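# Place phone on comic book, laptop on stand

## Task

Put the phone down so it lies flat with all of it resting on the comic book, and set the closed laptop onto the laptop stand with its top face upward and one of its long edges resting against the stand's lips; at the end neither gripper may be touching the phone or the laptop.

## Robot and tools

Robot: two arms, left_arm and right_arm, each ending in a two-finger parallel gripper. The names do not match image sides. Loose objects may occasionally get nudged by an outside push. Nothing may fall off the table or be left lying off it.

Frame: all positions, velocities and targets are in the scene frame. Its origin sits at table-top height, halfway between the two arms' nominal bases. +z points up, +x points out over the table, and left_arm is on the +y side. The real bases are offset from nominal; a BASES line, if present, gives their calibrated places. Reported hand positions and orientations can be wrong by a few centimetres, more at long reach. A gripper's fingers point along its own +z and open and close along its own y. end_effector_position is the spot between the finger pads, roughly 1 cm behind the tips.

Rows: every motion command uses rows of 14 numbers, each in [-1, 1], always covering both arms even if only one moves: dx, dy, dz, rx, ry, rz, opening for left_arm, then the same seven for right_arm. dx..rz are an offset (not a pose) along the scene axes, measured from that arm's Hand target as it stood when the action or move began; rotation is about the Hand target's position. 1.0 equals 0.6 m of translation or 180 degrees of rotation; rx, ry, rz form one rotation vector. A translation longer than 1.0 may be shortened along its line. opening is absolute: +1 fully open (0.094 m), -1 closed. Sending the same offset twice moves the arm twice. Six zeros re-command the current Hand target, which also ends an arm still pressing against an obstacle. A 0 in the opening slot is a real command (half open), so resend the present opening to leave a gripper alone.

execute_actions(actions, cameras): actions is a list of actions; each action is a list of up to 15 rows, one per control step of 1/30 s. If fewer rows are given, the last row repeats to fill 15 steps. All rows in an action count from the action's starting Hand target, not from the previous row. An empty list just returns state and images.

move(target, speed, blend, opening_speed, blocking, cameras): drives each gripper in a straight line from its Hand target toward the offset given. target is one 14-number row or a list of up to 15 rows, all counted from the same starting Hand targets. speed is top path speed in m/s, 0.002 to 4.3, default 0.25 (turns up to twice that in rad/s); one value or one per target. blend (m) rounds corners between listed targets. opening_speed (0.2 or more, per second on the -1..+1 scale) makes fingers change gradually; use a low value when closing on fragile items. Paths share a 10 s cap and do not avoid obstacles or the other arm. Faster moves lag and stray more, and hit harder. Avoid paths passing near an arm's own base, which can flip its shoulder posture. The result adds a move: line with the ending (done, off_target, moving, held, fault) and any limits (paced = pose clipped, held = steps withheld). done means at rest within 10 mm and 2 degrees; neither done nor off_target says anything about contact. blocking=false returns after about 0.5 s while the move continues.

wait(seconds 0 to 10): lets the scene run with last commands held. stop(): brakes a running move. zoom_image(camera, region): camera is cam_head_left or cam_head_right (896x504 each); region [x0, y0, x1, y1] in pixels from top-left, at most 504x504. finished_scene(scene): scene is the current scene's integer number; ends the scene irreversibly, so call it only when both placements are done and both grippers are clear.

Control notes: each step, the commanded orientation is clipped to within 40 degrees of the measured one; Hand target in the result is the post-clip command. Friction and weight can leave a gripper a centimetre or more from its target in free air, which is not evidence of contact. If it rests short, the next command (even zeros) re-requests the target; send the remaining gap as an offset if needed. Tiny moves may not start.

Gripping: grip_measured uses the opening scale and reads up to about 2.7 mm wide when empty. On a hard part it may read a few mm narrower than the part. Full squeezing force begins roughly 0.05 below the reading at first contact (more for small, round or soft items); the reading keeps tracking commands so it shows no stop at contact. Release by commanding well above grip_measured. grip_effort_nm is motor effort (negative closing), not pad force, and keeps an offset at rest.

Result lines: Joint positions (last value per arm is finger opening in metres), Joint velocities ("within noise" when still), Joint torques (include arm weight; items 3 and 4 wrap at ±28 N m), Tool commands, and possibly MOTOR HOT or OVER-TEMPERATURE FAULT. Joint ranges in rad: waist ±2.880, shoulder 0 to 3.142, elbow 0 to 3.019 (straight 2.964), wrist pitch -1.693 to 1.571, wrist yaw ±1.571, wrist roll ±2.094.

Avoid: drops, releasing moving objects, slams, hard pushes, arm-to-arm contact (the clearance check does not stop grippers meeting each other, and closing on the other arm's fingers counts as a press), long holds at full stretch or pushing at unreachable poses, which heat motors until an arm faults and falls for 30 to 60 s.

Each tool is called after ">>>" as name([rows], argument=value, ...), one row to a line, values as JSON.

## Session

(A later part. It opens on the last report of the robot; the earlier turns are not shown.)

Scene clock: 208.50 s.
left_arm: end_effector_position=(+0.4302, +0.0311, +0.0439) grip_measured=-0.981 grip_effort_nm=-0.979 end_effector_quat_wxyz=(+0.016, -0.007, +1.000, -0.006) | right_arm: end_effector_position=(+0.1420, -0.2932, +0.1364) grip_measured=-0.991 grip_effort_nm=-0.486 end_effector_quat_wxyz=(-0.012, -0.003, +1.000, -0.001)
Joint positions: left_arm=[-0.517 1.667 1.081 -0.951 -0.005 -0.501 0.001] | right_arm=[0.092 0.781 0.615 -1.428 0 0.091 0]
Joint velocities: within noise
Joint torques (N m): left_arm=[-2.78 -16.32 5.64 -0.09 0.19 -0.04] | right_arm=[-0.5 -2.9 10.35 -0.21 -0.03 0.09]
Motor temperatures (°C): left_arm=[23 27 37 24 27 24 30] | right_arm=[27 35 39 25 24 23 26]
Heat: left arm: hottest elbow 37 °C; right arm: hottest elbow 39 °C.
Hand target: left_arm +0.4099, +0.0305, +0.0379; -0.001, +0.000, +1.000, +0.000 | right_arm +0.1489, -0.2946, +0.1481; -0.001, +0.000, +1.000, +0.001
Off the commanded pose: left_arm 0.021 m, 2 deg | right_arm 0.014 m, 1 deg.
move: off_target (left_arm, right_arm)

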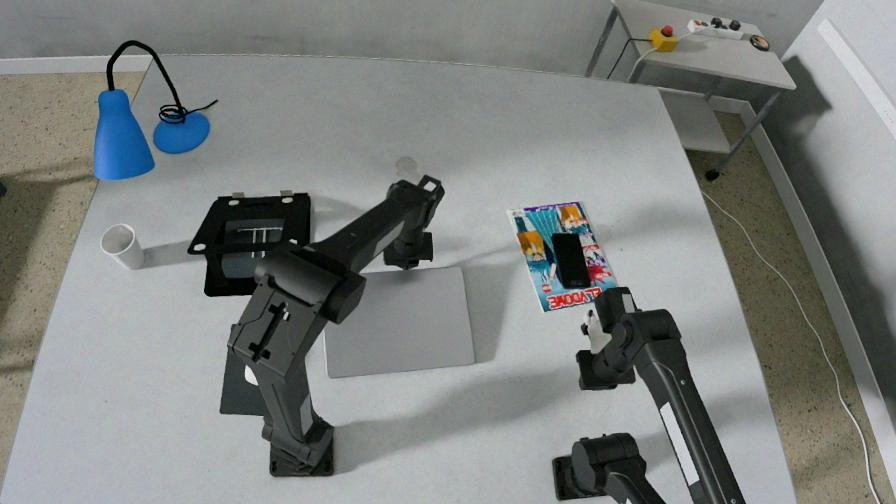

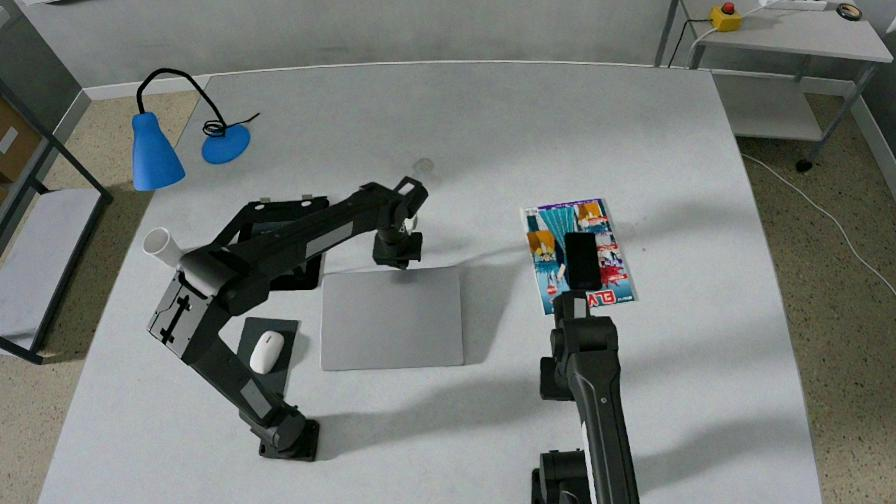

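>>> move([
  [0.08,0.0,0,0,0,0,-1,0,0,0,0,0,0,-1],
  [0.09,-0.14,0,0,0,0,-1,0,0,0,0,0,0,-1],
  [-0.01,-0.14,0,0,0,0,-1,0,0,0,0,0,0,-1],
], speed=0.12)

>>> move([
  [0.07,0.0,0,0,0,0,-1,0,0,0,0,0,0,-1],
  [0.07,0.2,0.3,0,0,0,-1,0,0,0,0,0,0,-1],
  [-0.2,0.6,0.4,0,0,0,-1,0,0,0,0,0,0,-1],
], speed=0.3)

>>> zoom_image(camera="cam_head_left", region=[280, 220, 520, 460])

>>> zoom_image(camera="cam_head_right", region=[280, 220, 520, 460])

Scene clock: 216.63 s.
left_arm: end_effector_position=(+0.4129, -0.0506, +0.0341) grip_measured=-0.981 grip_effort_nm=-0.979 end_effector_quat_wxyz=(-0.003, -0.002, +1.000, +0.002) | right_arm: end_effector_position=(+0.1420, -0.2932, +0.1364) grip_measured=-0.991 grip_effort_nm=-0.486 end_effector_quat_wxyz=(-0.012, -0.003, +1.000, -0.001)
Joint positions: left_arm=[-0.682 1.77 1.194 -1.001 -0.001 -0.659 0.001] | right_arm=[0.092 0.781 0.615 -1.428 0 0.091 0]
Joint velocities: within noise
Joint torques (N m): left_arm=[-2.55 -19.14 7.31 0.5 0.02 -0.12] | right_arm=[-0.38 -2.96 10.33 -0.2 -0.03 0.09]
Motor temperatures (°C): left_arm=[23 27 36 24 27 24 30] | right_arm=[27 34 40 25 24 23 26]
Heat: left arm: hottest elbow 36 °C; right arm: hottest elbow 40 °C.
Hand target: left_arm +0.4039, -0.0536, +0.0378; -0.001, +0.000, +1.000, +0.000 | right_arm +0.1489, -0.2946, +0.1481; -0.001, +0.000, +1.000, +0.001
Off the commanded pose: left_arm 0.010 m, 0 deg | right_arm 0.014 m, 1 deg.
move: off_target (right_arm)

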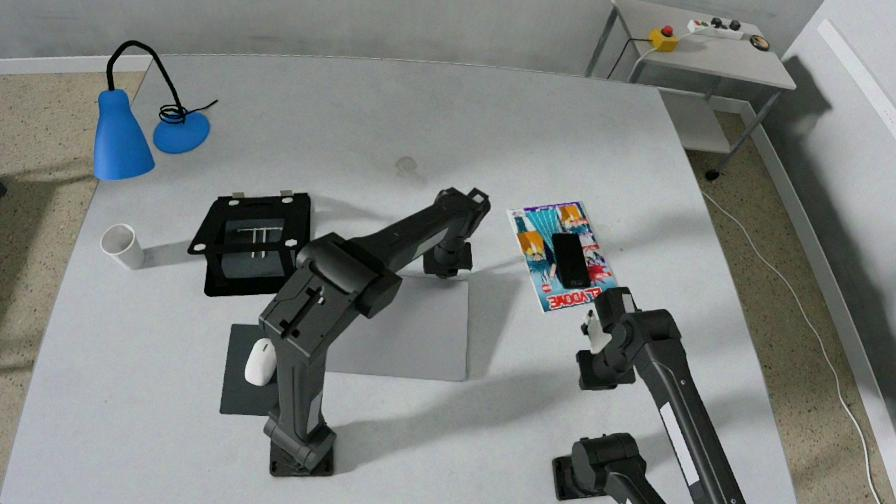

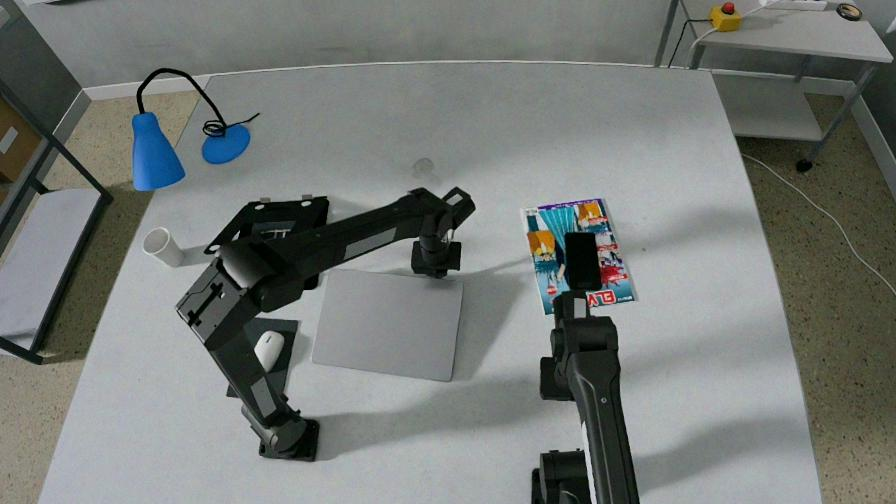

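Scene clock: 219.87 s.
left_arm: end_effector_position=(+0.2879, +0.3038, +0.2790) grip_measured=-0.981 grip_effort_nm=-0.979 end_effector_quat_wxyz=(+0.005, +0.003, +1.000, +0.003) | right_arm: end_effector_position=(+0.1420, -0.2932, +0.1364) grip_measured=-0.991 grip_effort_nm=-0.486 end_effector_quat_wxyz=(-0.012, -0.003, +1.000, -0.001)
Joint positions: left_arm=[0.204 1.02 1.115 -1.655 -0.003 0.238 0.001] | right_arm=[0.092 0.781 0.615 -1.428 0 0.091 0]
Joint velocities: within noise
Joint torques (N m): left_arm=[-0.56 -6.53 10.15 -0.05 0.12 0.1] | right_arm=[-0.32 -2.84 10.33 -0.2 -0.03 0.09]
Motor temperatures (°C): left_arm=[23 27 36 24 27 24 30] | right_arm=[27 34 40 25 24 23 26]
Heat: left arm: hottest elbow 36 °C; right arm: hottest elbow 40 °C.
Hand target: left_arm +0.2838, +0.3064, +0.2779; -0.001, +0.000, +1.000, +0.000 | right_arm +0.1489, -0.2946, +0.1481; -0.001, +0.000, +1.000, +0.001
Off the commanded pose: left_arm 0.005 m, 1 deg | right_arm 0.014 m, 1 deg.
move: off_target (right_arm)

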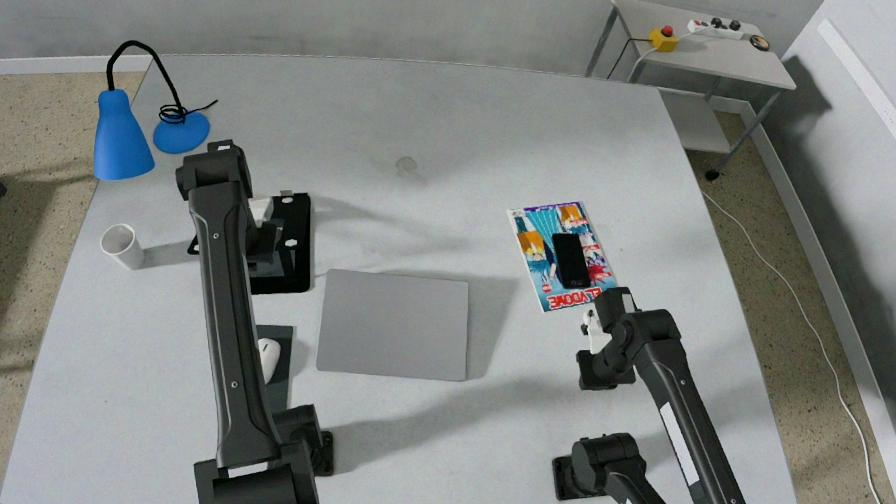

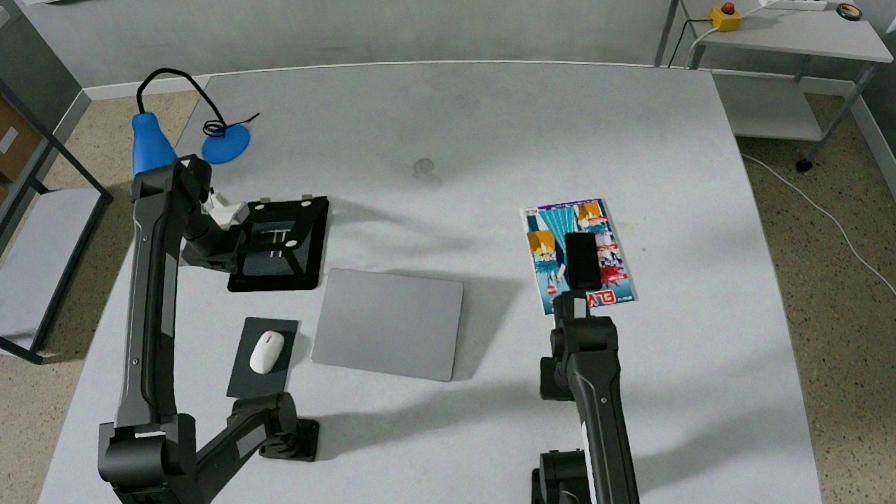

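Scaled by 2.100.

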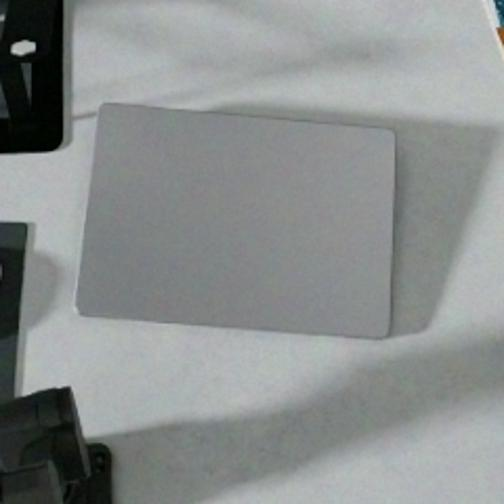

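Scaled by 2.100.

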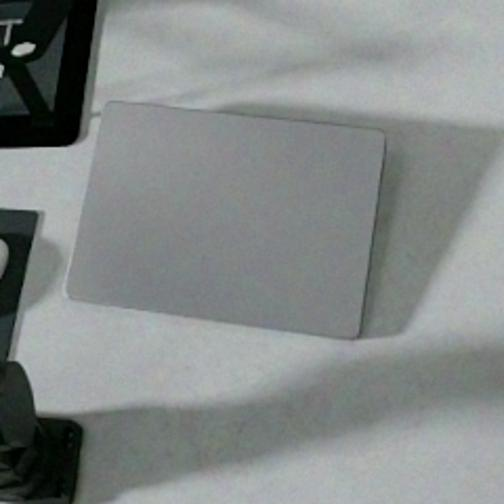

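>>> move([
  [0.018,-0.102,-0.25,0,0,0.49,1,0.243,0.26,-0.05,0,0,0.49,1],
  [0.018,-0.102,-0.425,0,0,0.49,1,0.243,0.26,-0.215,0,0,0.49,1],
], speed=0.2)

>>> zoom_image(camera="cam_head_left", region=[280, 200, 560, 460])

>>> zoom_image(camera="cam_head_right", region=[240, 200, 520, 460])

Scene clock: 234.10 s.
left_arm: end_effector_position=(+0.2955, +0.2491, +0.0275) grip_measured=+0.998 grip_effort_nm=0.125 end_effector_quat_wxyz=(+0.000, +0.698, -0.716, +0.003) | right_arm: end_effector_position=(+0.2982, -0.1415, +0.0266) grip_measured=+0.999 grip_effort_nm=0.061 end_effector_quat_wxyz=(-0.004, +0.690, -0.724, +0.002)
Joint positions: left_arm=[-0.001 1.245 0.573 -0.894 0.004 -1.518 0.094] | right_arm=[0.471 1.514 0.835 -0.883 0.001 -1.046 0.094]
Joint velocities: within noise
Joint torques (N m): left_arm=[-1.73 -6.77 7.58 0.75 -0.1 -0.09] | right_arm=[1.14 -11.28 6.08 0.5 -0.06 0.08]
Motor temperatures (°C): left_arm=[23 27 35 24 27 24 29] | right_arm=[27 34 41 25 24 23 26]
Heat: left arm: hottest elbow 35 °C; right arm: hottest elbow 41 °C.
Hand target: left_arm +0.2946, +0.2452, +0.0228; +0.001, +0.696, -0.718, +0.001 | right_arm +0.2948, -0.1386, +0.0190; +0.001, +0.696, -0.718, +0.000
Off the commanded pose: left_arm 0.006 m, 0 deg | right_arm 0.009 m, 1 deg.
move: done

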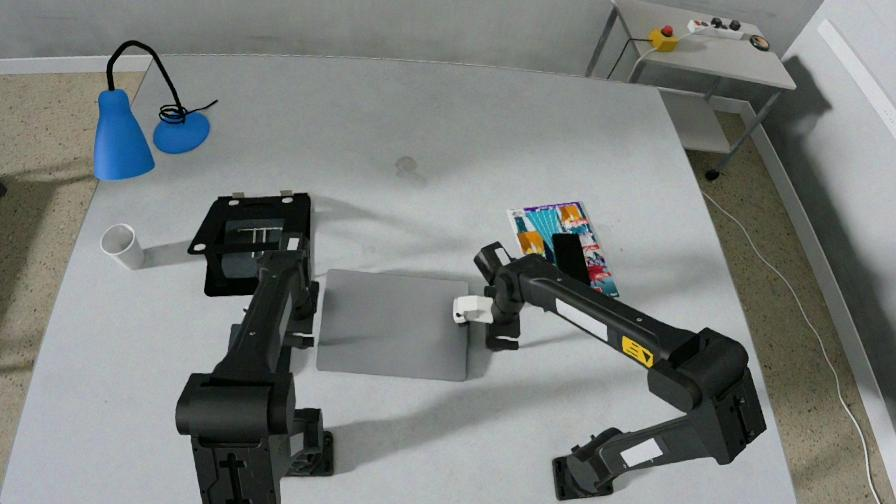

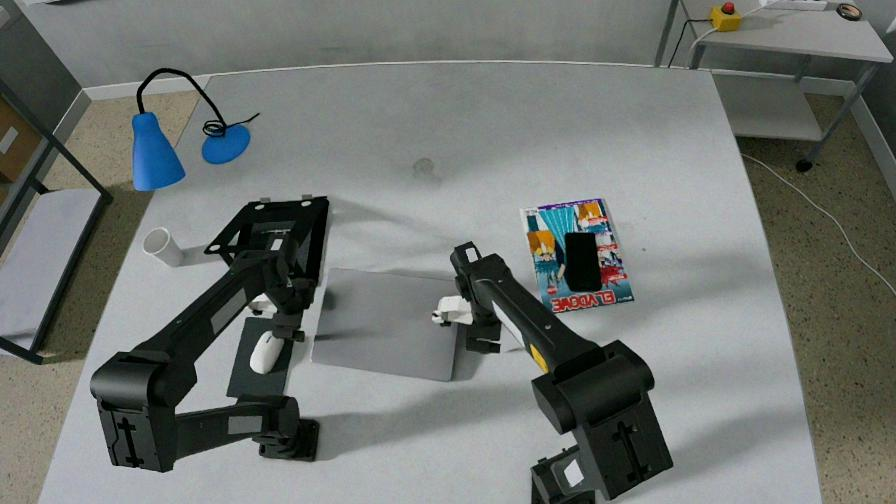

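Scaled by 1.800.

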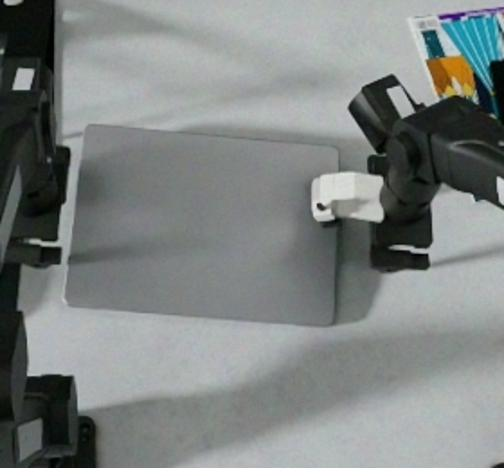

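Scaled by 1.800.

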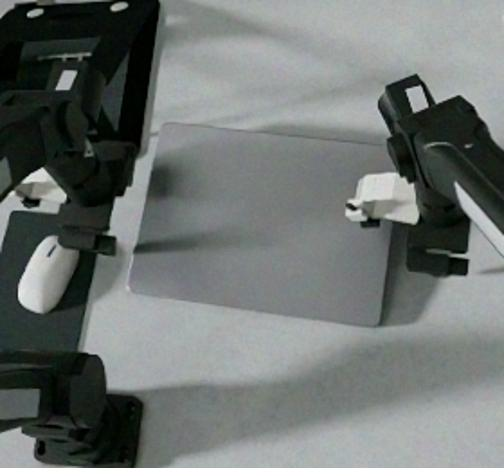

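>>> move([
  [0,0,-0.013,0,0,0,1,0,0,-0.013,0,0,0,1],
  [0,-0.042,-0.013,0,0,0,1,0,0.06,-0.013,0,0,0,1],
], speed=0.06)

>>> move(target=[0,-0.06,0,0,0,0,1,0,0.06,0,0,0,0,1], speed=0.06)

>>> zoom_image(camera="cam_head_left", region=[280, 200, 560, 460])

>>> zoom_image(camera="cam_head_right", region=[240, 200, 520, 460])

Scene clock: 240.37 s.
left_arm: end_effector_position=(+0.2965, +0.2292, +0.0202) grip_measured=+0.998 grip_effort_nm=0.129 end_effector_quat_wxyz=(-0.005, +0.702, -0.712, +0.000) | right_arm: end_effector_position=(+0.2841, -0.1160, +0.0118) grip_measured=+0.999 grip_effort_nm=0.061 end_effector_quat_wxyz=(+0.007, +0.694, -0.720, +0.000)
Joint positions: left_arm=[-0.083 1.264 0.564 -0.864 -0.008 -1.611 0.094] | right_arm=[0.551 1.557 0.835 -0.862 0.002 -0.978 0.094]
Joint velocities: within noise
Joint torques (N m): left_arm=[-3.37 -7.71 7.53 0.7 0.26 -0.11] | right_arm=[1.49 -10.81 8.77 0.28 -0.11 0.23]
Motor temperatures (°C): left_arm=[23 27 35 24 27 24 29] | right_arm=[27 33 40 25 24 23 26]
Heat: left arm: hottest elbow 35 °C; right arm: hottest elbow 40 °C.
Hand target: left_arm +0.2948, +0.2200, +0.0151; +0.001, +0.696, -0.718, +0.001 | right_arm +0.2948, -0.1026, +0.0112; +0.001, +0.696, -0.718, +0.000
Off the commanded pose: left_arm 0.011 m, 1 deg | right_arm 0.017 m, 1 deg.
move: off_target (left_arm, right_arm)

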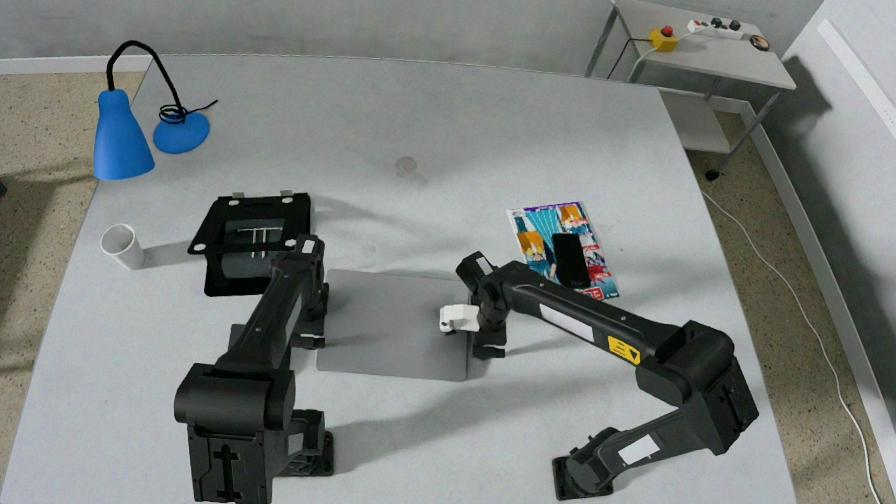

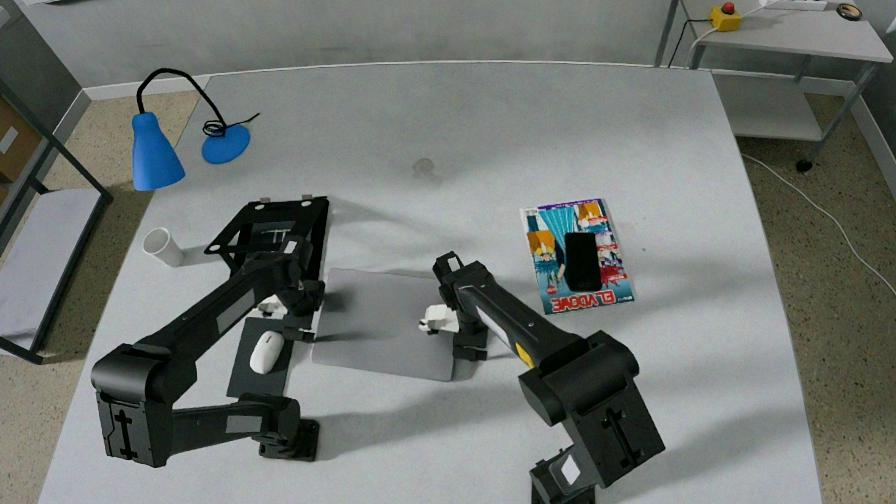

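Scene clock: 241.43 s.
left_arm: end_effector_position=(+0.2950, +0.2200, +0.0204) grip_measured=+0.998 grip_effort_nm=0.129 end_effector_quat_wxyz=(-0.026, +0.714, -0.699, -0.019) | right_arm: end_effector_position=(+0.2873, -0.1041, +0.0116) grip_measured=+0.999 grip_effort_nm=0.051 end_effector_quat_wxyz=(-0.014, -0.669, +0.743, -0.013)
Joint positions: left_arm=[-0.155 1.265 0.564 -0.869 -0.065 -1.717 0.094] | right_arm=[0.585 1.585 0.868 -0.879 0.03 -0.876 0.094]
Joint velocities: within noise
Joint torques (N m): left_arm=[-7.94 -6.42 8.58 0.58 2.42 -0.26] | right_arm=[4.42 -10.23 10.29 0.18 -0.99 -0.05]
Motor temperatures (°C): left_arm=[23 27 35 24 27 24 29] | right_arm=[27 33 40 25 24 23 26]
Heat: left arm: hottest elbow 35 °C; right arm: hottest elbow 40 °C.
Hand target: left_arm +0.2948, +0.1840, +0.0151; +0.001, +0.696, -0.718, +0.001 | right_arm +0.2947, -0.0666, +0.0112; -0.001, -0.696, +0.718, +0.000
Off the commanded pose: left_arm 0.036 m, 5 deg | right_arm 0.038 m, 5 deg.
move: off_target (left_arm, right_arm)

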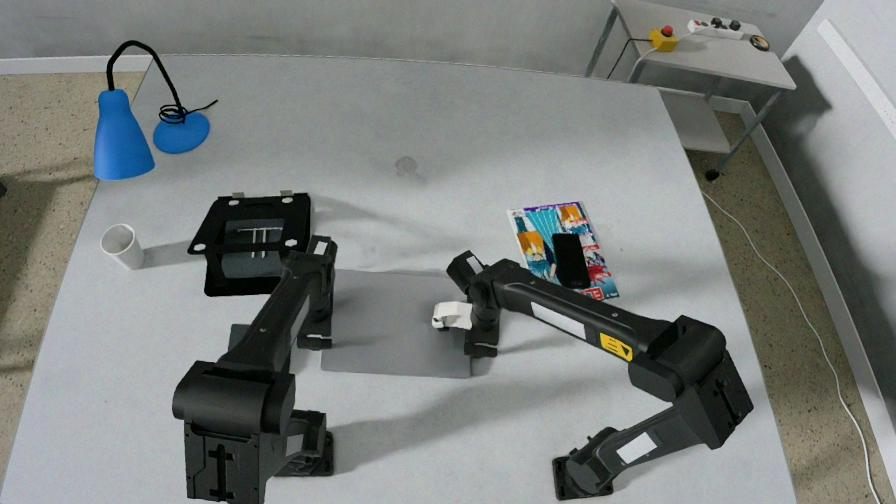

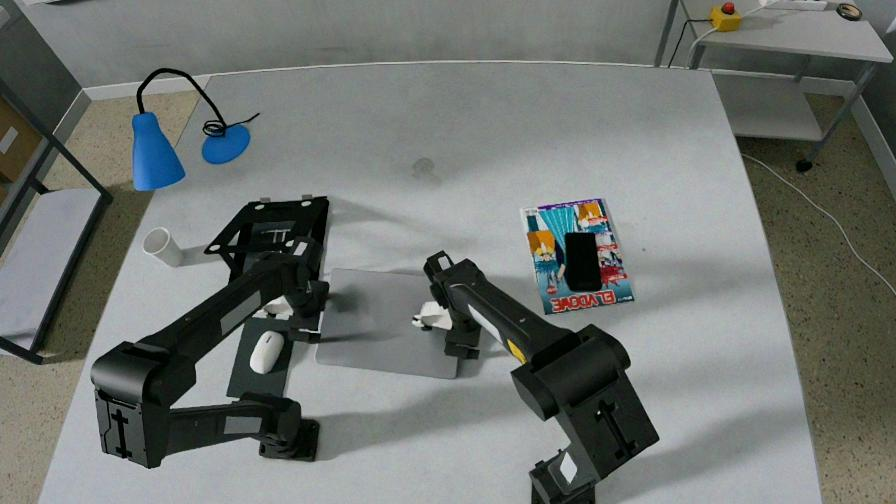

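Scaled by 1.800.

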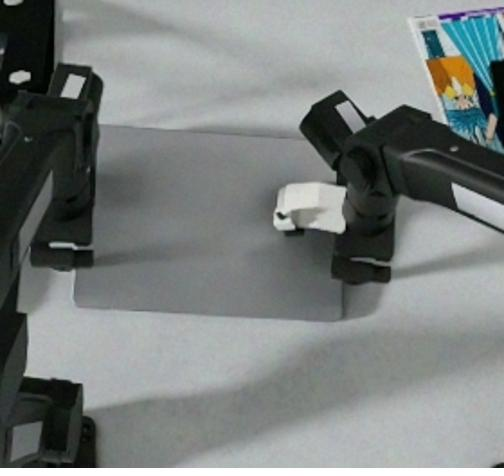

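Scaled by 1.800.

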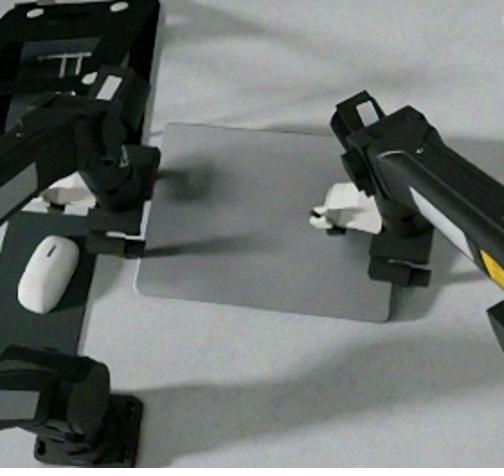

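>>> move([
  [0,-0.05,0,0,0,0,1,0,0.05,0,0,0,0,1],
  [0,-0.05,0.13,0,0,0,1,0,0.05,0.13,0,0,0,1],
], speed=0.06)

>>> zoom_image(camera="cam_head_left", region=[280, 200, 560, 460])

>>> zoom_image(camera="cam_head_right", region=[240, 200, 520, 460])

Scene clock: 247.67 s.
left_arm: end_effector_position=(+0.2724, +0.1640, +0.0700) grip_measured=+0.998 grip_effort_nm=0.105 end_effector_quat_wxyz=(+0.014, +0.702, -0.712, -0.027) | right_arm: end_effector_position=(+0.2806, -0.0498, +0.0728) grip_measured=+0.999 grip_effort_nm=0.032 end_effector_quat_wxyz=(+0.024, +0.692, -0.721, -0.001)
Joint positions: left_arm=[-0.341 1.174 0.651 -1.109 0.001 -1.87 0.094] | right_arm=[0.694 1.559 1.033 -1.093 0 -0.831 0.094]
Joint velocities: within noise
Joint torques (N m): left_arm=[-1.96 -7.77 14.35 -0.4 -0.03 0.05] | right_arm=[0.67 -14.74 10.33 -0.17 -0.02 0.11]
Motor temperatures (°C): left_arm=[23 26 34 24 31 24 29] | right_arm=[27 33 40 25 25 23 26]
Heat: left arm: hottest elbow 34 °C; right arm: hottest elbow 40 °C.
Hand target: left_arm +0.2947, +0.1539, +0.0931; +0.001, +0.696, -0.718, +0.001 | right_arm +0.2948, -0.0366, +0.0893; +0.001, +0.696, -0.718, +0.000
Off the commanded pose: left_arm 0.034 m, 4 deg | right_arm 0.025 m, 3 deg.
move: off_target (left_arm, right_arm)

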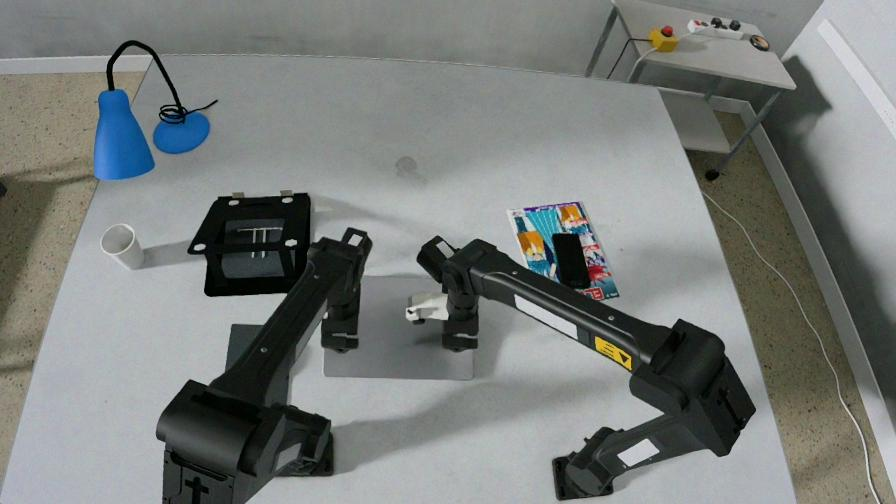

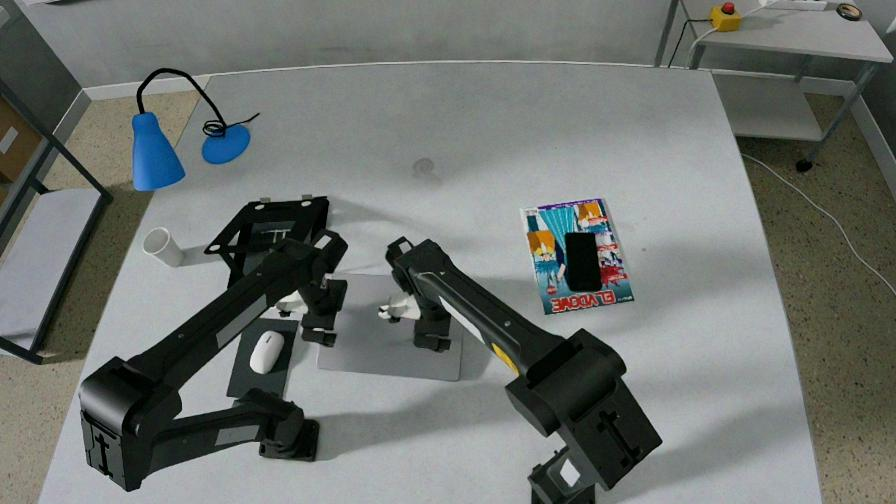

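Scaled by 1.800.

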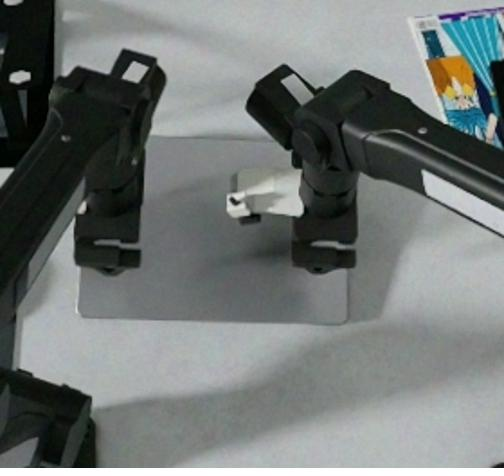

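Scaled by 1.800.

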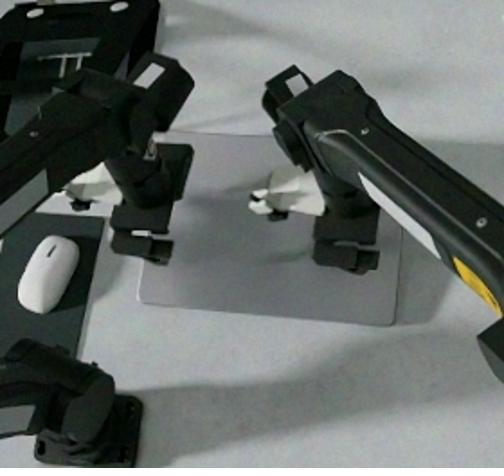

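>>> move([
  [0,0,0.06,0,0,0,1,0,0,0.06,0,0,0,1],
  [0,0.155,0.03,-0.14,0,0,1,0,-0.185,0.03,0.14,0,0,1],
  [0,0.155,-0.128,-0.14,0,0,1,0,-0.185,-0.128,0.14,0,0,1],
], speed=0.15)

>>> zoom_image(camera="cam_head_left", region=[280, 200, 560, 460])

>>> zoom_image(camera="cam_head_right", region=[240, 200, 520, 460])

Scene clock: 260.20 s.
left_arm: end_effector_position=(+0.2965, +0.2447, +0.0205) grip_measured=+0.998 grip_effort_nm=0.100 end_effector_quat_wxyz=(+0.151, +0.677, -0.703, +0.156) | right_arm: end_effector_position=(+0.2960, -0.1441, +0.0206) grip_measured=+0.999 grip_effort_nm=0.032 end_effector_quat_wxyz=(-0.155, +0.681, -0.698, -0.154)
Joint positions: left_arm=[0.247 1.366 0.597 -0.93 0.419 -1.23 0.094] | right_arm=[0.273 1.47 0.704 -0.67 -0.421 -1.239 0.094]
Joint velocities: within noise
Joint torques (N m): left_arm=[0.38 -7.71 6.53 0.5 0.31 0.06] | right_arm=[-0.15 -10.29 5.59 0.76 -0.34 0.09]
Motor temperatures (°C): left_arm=[23 26 36 24 29 24 29] | right_arm=[27 34 39 25 24 23 26]
Heat: left arm: hottest elbow 36 °C; right arm: hottest elbow 39 °C.
Hand target: left_arm +0.2947, +0.2470, +0.0163; +0.153, +0.679, -0.701, +0.157 | right_arm +0.2946, -0.1476, +0.0124; -0.151, +0.680, -0.701, -0.157
Off the commanded pose: left_arm 0.005 m, 0 deg | right_arm 0.009 m, 1 deg.
move: done

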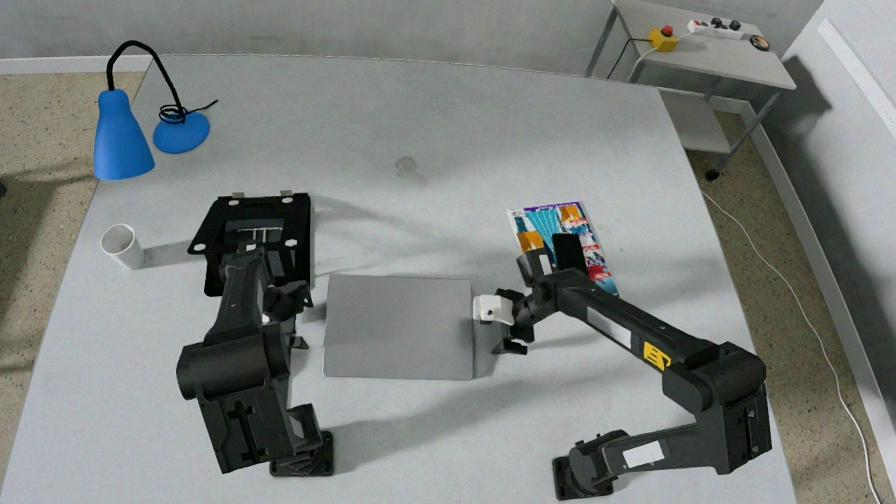

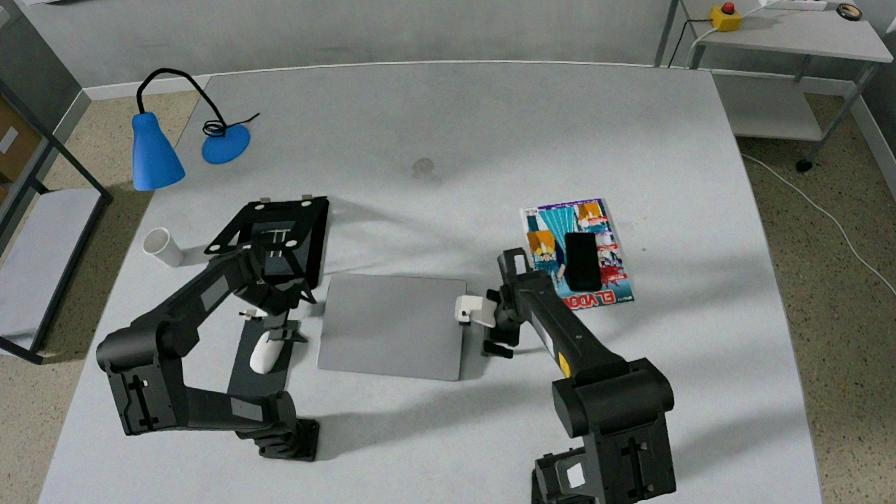

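Scaled by 1.800.

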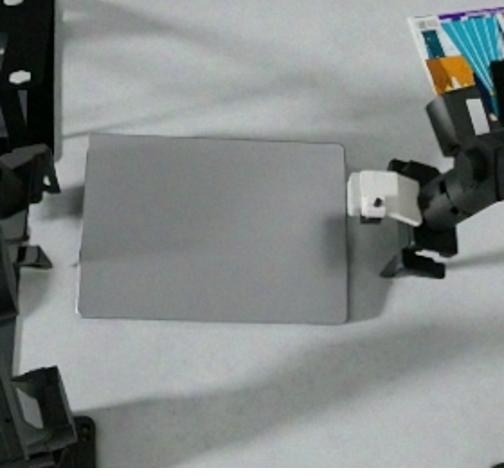

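Scaled by 1.800.

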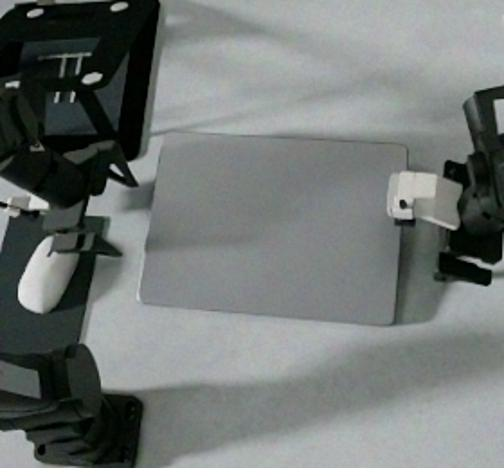

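>>> move([
  [0,-0.04,-0.012,0,0,0,1,0,0.04,-0.012,0,0,0,1],
  [0,-0.17,-0.012,0,0,0,1,0,0.17,-0.012,0,0,0,1],
], speed=0.06)

>>> zoom_image(camera="cam_head_left", region=[280, 200, 560, 460])

>>> zoom_image(camera="cam_head_right", region=[240, 200, 520, 460])

Scene clock: 266.20 s.
left_arm: end_effector_position=(+0.3016, +0.2059, +0.0116) grip_measured=+0.999 grip_effort_nm=0.090 end_effector_quat_wxyz=(+0.105, +0.684, -0.711, +0.127) | right_arm: end_effector_position=(+0.2914, -0.1025, +0.0127) grip_measured=+0.999 grip_effort_nm=0.032 end_effector_quat_wxyz=(-0.142, +0.684, -0.703, -0.128)
Joint positions: left_arm=[0.043 1.319 0.548 -0.799 0.33 -1.46 0.094] | right_arm=[0.419 1.496 0.716 -0.602 -0.338 -1.087 0.094]
Joint velocities: within noise
Joint torques (N m): left_arm=[-10.7 -6.95 5.29 1.25 4.43 -1.17] | right_arm=[7.53 -6.71 9.73 2.22 -1.68 1.18]
Motor temperatures (°C): left_arm=[23 26 35 24 30 24 29] | right_arm=[27 33 38 25 24 23 25]
Heat: left arm: hottest elbow 35 °C; right arm: hottest elbow 38 °C.
Hand target: left_arm +0.2946, +0.1449, +0.0091; +0.152, +0.679, -0.701, +0.158 | right_arm +0.2946, -0.0457, +0.0052; -0.151, +0.680, -0.701, -0.157
Off the commanded pose: left_arm 0.061 m, 7 deg | right_arm 0.057 m, 3 deg.
move: off_target (left_arm, right_arm)

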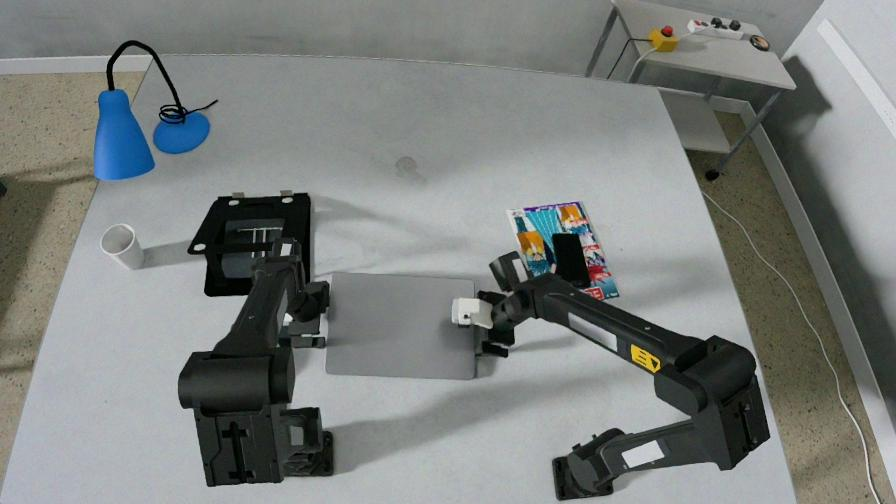

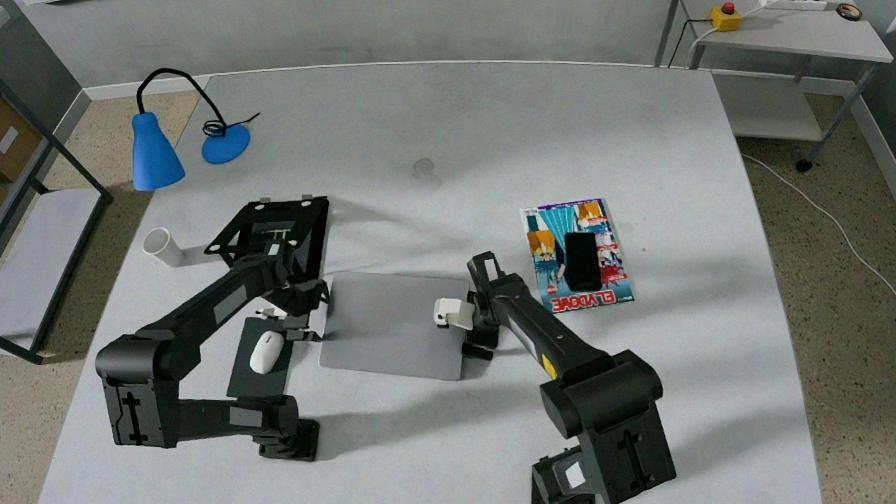

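Scaled by 1.800.

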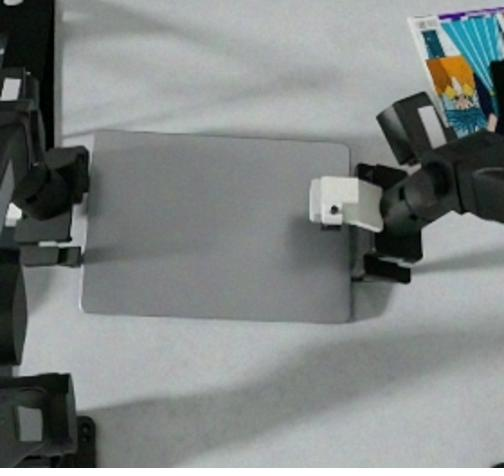

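Scaled by 1.800.

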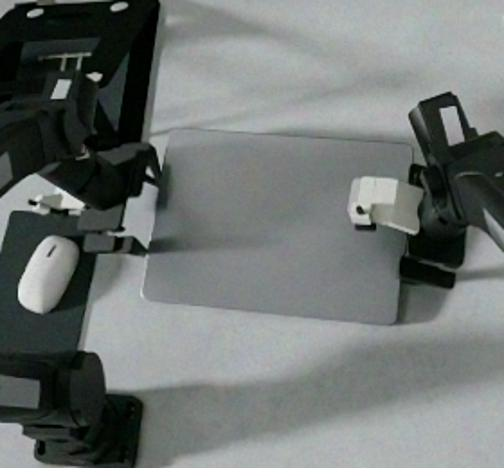

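>>> move(target=[0,-0.02,0.11,0,0,0,1,0,0.02,0.11,0,0,0,1], speed=0.05)

>>> zoom_image(camera="cam_head_left", region=[280, 200, 560, 460])

>>> zoom_image(camera="cam_head_right", region=[240, 200, 520, 460])

Scene clock: 271.03 s.
left_arm: end_effector_position=(+0.2755, +0.1842, +0.0419) grip_measured=+0.999 grip_effort_nm=0.085 end_effector_quat_wxyz=(+0.123, +0.680, -0.714, +0.112) | right_arm: end_effector_position=(+0.2625, -0.1211, +0.0202) grip_measured=+0.999 grip_effort_nm=0.032 end_effector_quat_wxyz=(-0.066, +0.675, -0.724, -0.125)
Joint positions: left_arm=[-0.037 1.192 0.548 -0.949 0.333 -1.526 0.094] | right_arm=[0.433 1.461 0.729 -0.789 -0.279 -1.057 0.094]
Joint velocities: within noise
Joint torques (N m): left_arm=[-8.7 -8.47 14.08 -0.62 4.48 -1.14] | right_arm=[8 -13.98 14.43 1.07 -3.96 0.97]
Motor temperatures (°C): left_arm=[23 26 35 24 38 24 28] | right_arm=[27 33 39 25 28 24 25]
Heat: left arm: hottest wrist yaw 38 °C; right arm: hottest elbow 39 °C.
Hand target: left_arm +0.2947, +0.1330, +0.0750; +0.152, +0.679, -0.701, +0.157 | right_arm +0.2947, -0.0337, +0.0712; -0.151, +0.680, -0.701, -0.157
Off the commanded pose: left_arm 0.064 m, 6 deg | right_arm 0.106 m, 11 deg.
move: off_target (left_arm, right_arm)

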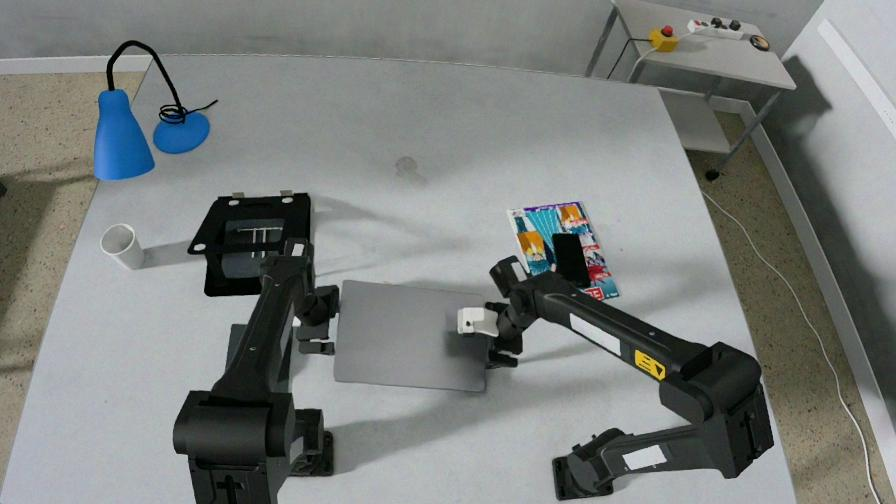

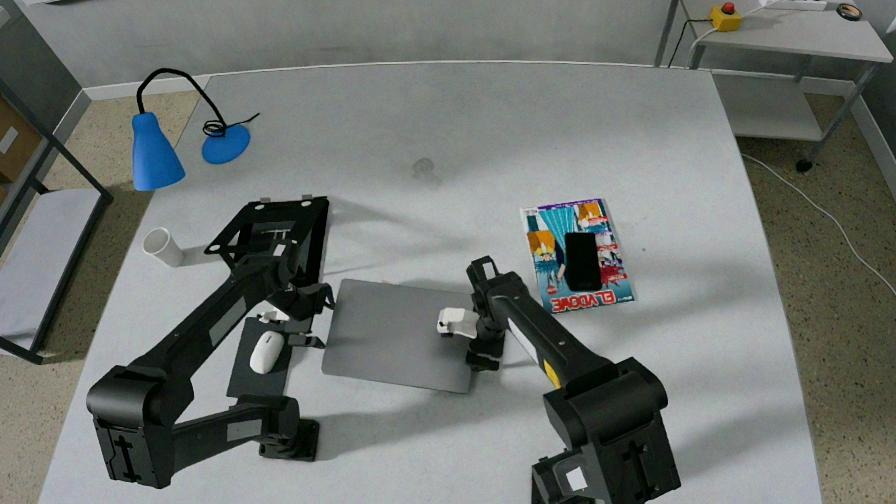

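Scaled by 1.800.

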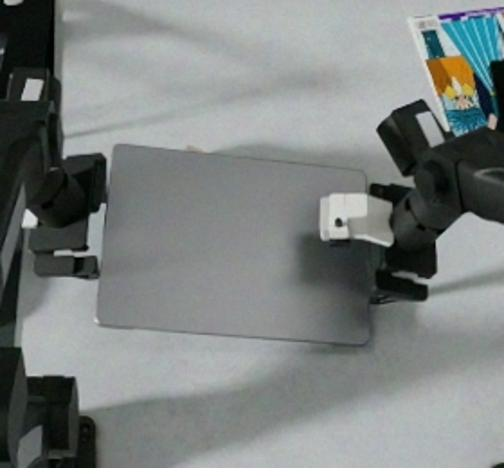

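Scaled by 1.800.

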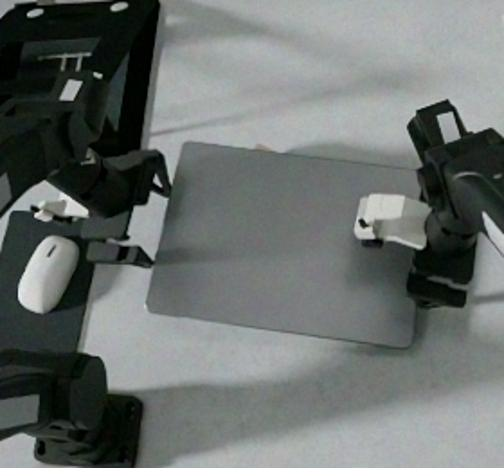

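>>> move(target=[0,0.0,0.06,0,0,0,1,0.0,0.05,0.11,0,0,0,1], speed=0.05)

>>> zoom_image(camera="cam_head_left", region=[280, 200, 560, 460])

>>> zoom_image(camera="cam_head_right", region=[240, 200, 520, 460])

Scene clock: 275.70 s.
left_arm: end_effector_position=(+0.2721, +0.1393, +0.0863) grip_measured=+0.999 grip_effort_nm=0.090 end_effector_quat_wxyz=(+0.172, +0.686, -0.693, +0.136) | right_arm: end_effector_position=(+0.2811, -0.0195, +0.1237) grip_measured=+1.000 grip_effort_nm=-0.022 end_effector_quat_wxyz=(-0.140, +0.677, -0.705, -0.159)
Joint positions: left_arm=[-0.148 1.121 0.614 -1.065 0.441 -1.68 0.094] | right_arm=[0.606 1.385 0.944 -0.888 -0.356 -0.876 0.094]
Joint velocities: within noise
Joint torques (N m): left_arm=[-2.73 -7.36 14.87 -0.08 0.08 -0.05] | right_arm=[1.38 -10.7 12.15 -0.1 -0.14 0.24]
Motor temperatures (°C): left_arm=[23 26 35 24 42 24 28] | right_arm=[27 33 40 25 32 24 25]
Heat: left arm: hottest wrist yaw 42 °C; right arm: hottest elbow 40 °C.
Hand target: left_arm +0.2947, +0.1330, +0.1110; +0.153, +0.679, -0.701, +0.157 | right_arm +0.2947, -0.0037, +0.1373; -0.151, +0.680, -0.701, -0.157
Off the commanded pose: left_arm 0.034 m, 4 deg | right_arm 0.025 m, 1 deg.
move: off_target (left_arm, right_arm)

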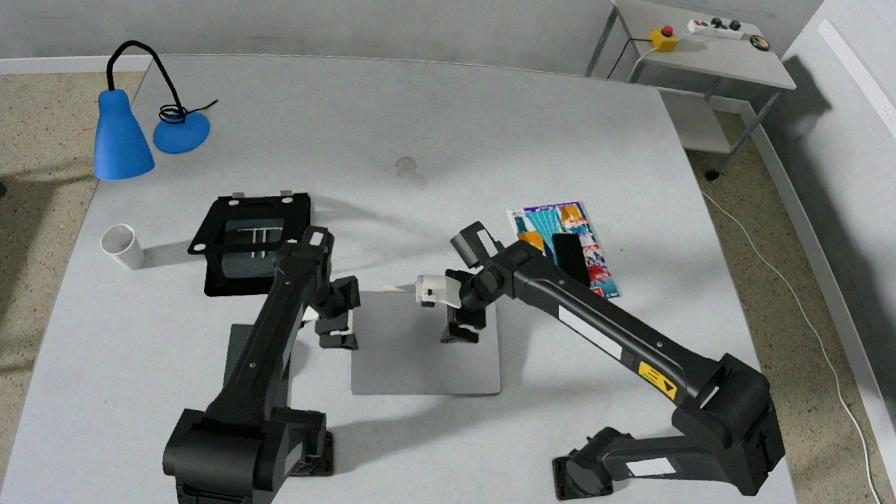

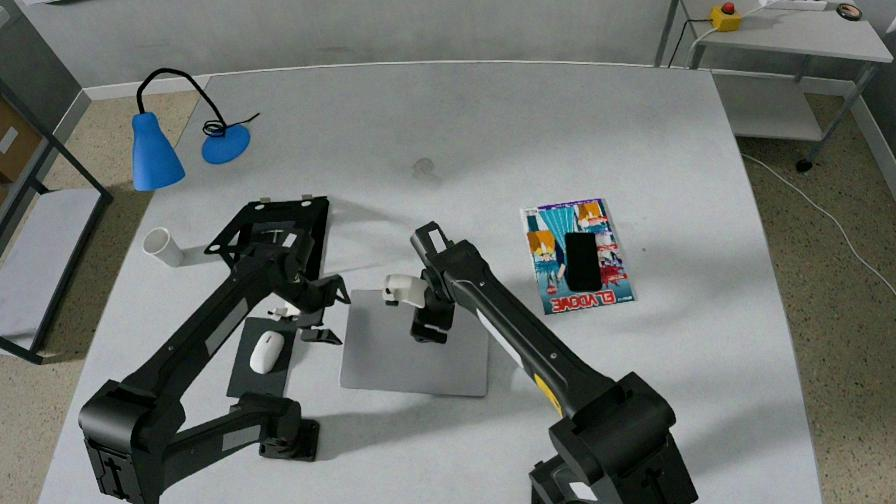

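Scaled by 1.800.

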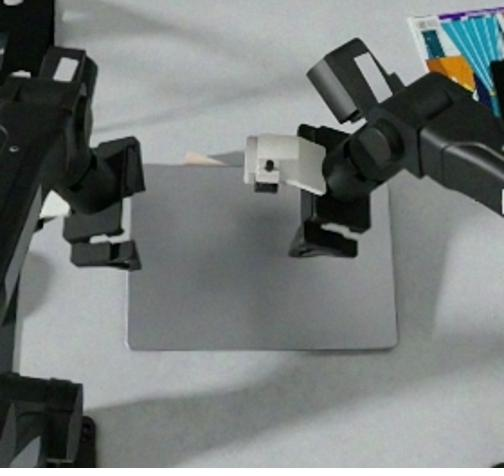

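Scaled by 1.800.

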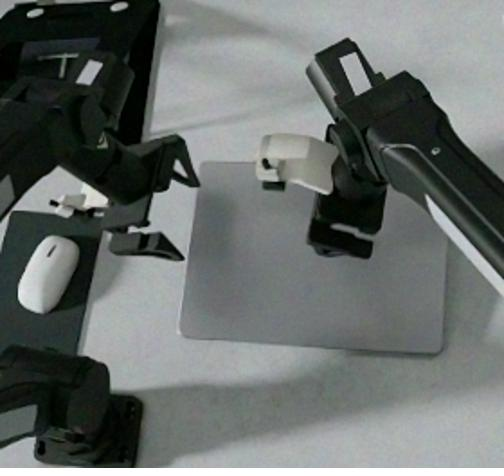

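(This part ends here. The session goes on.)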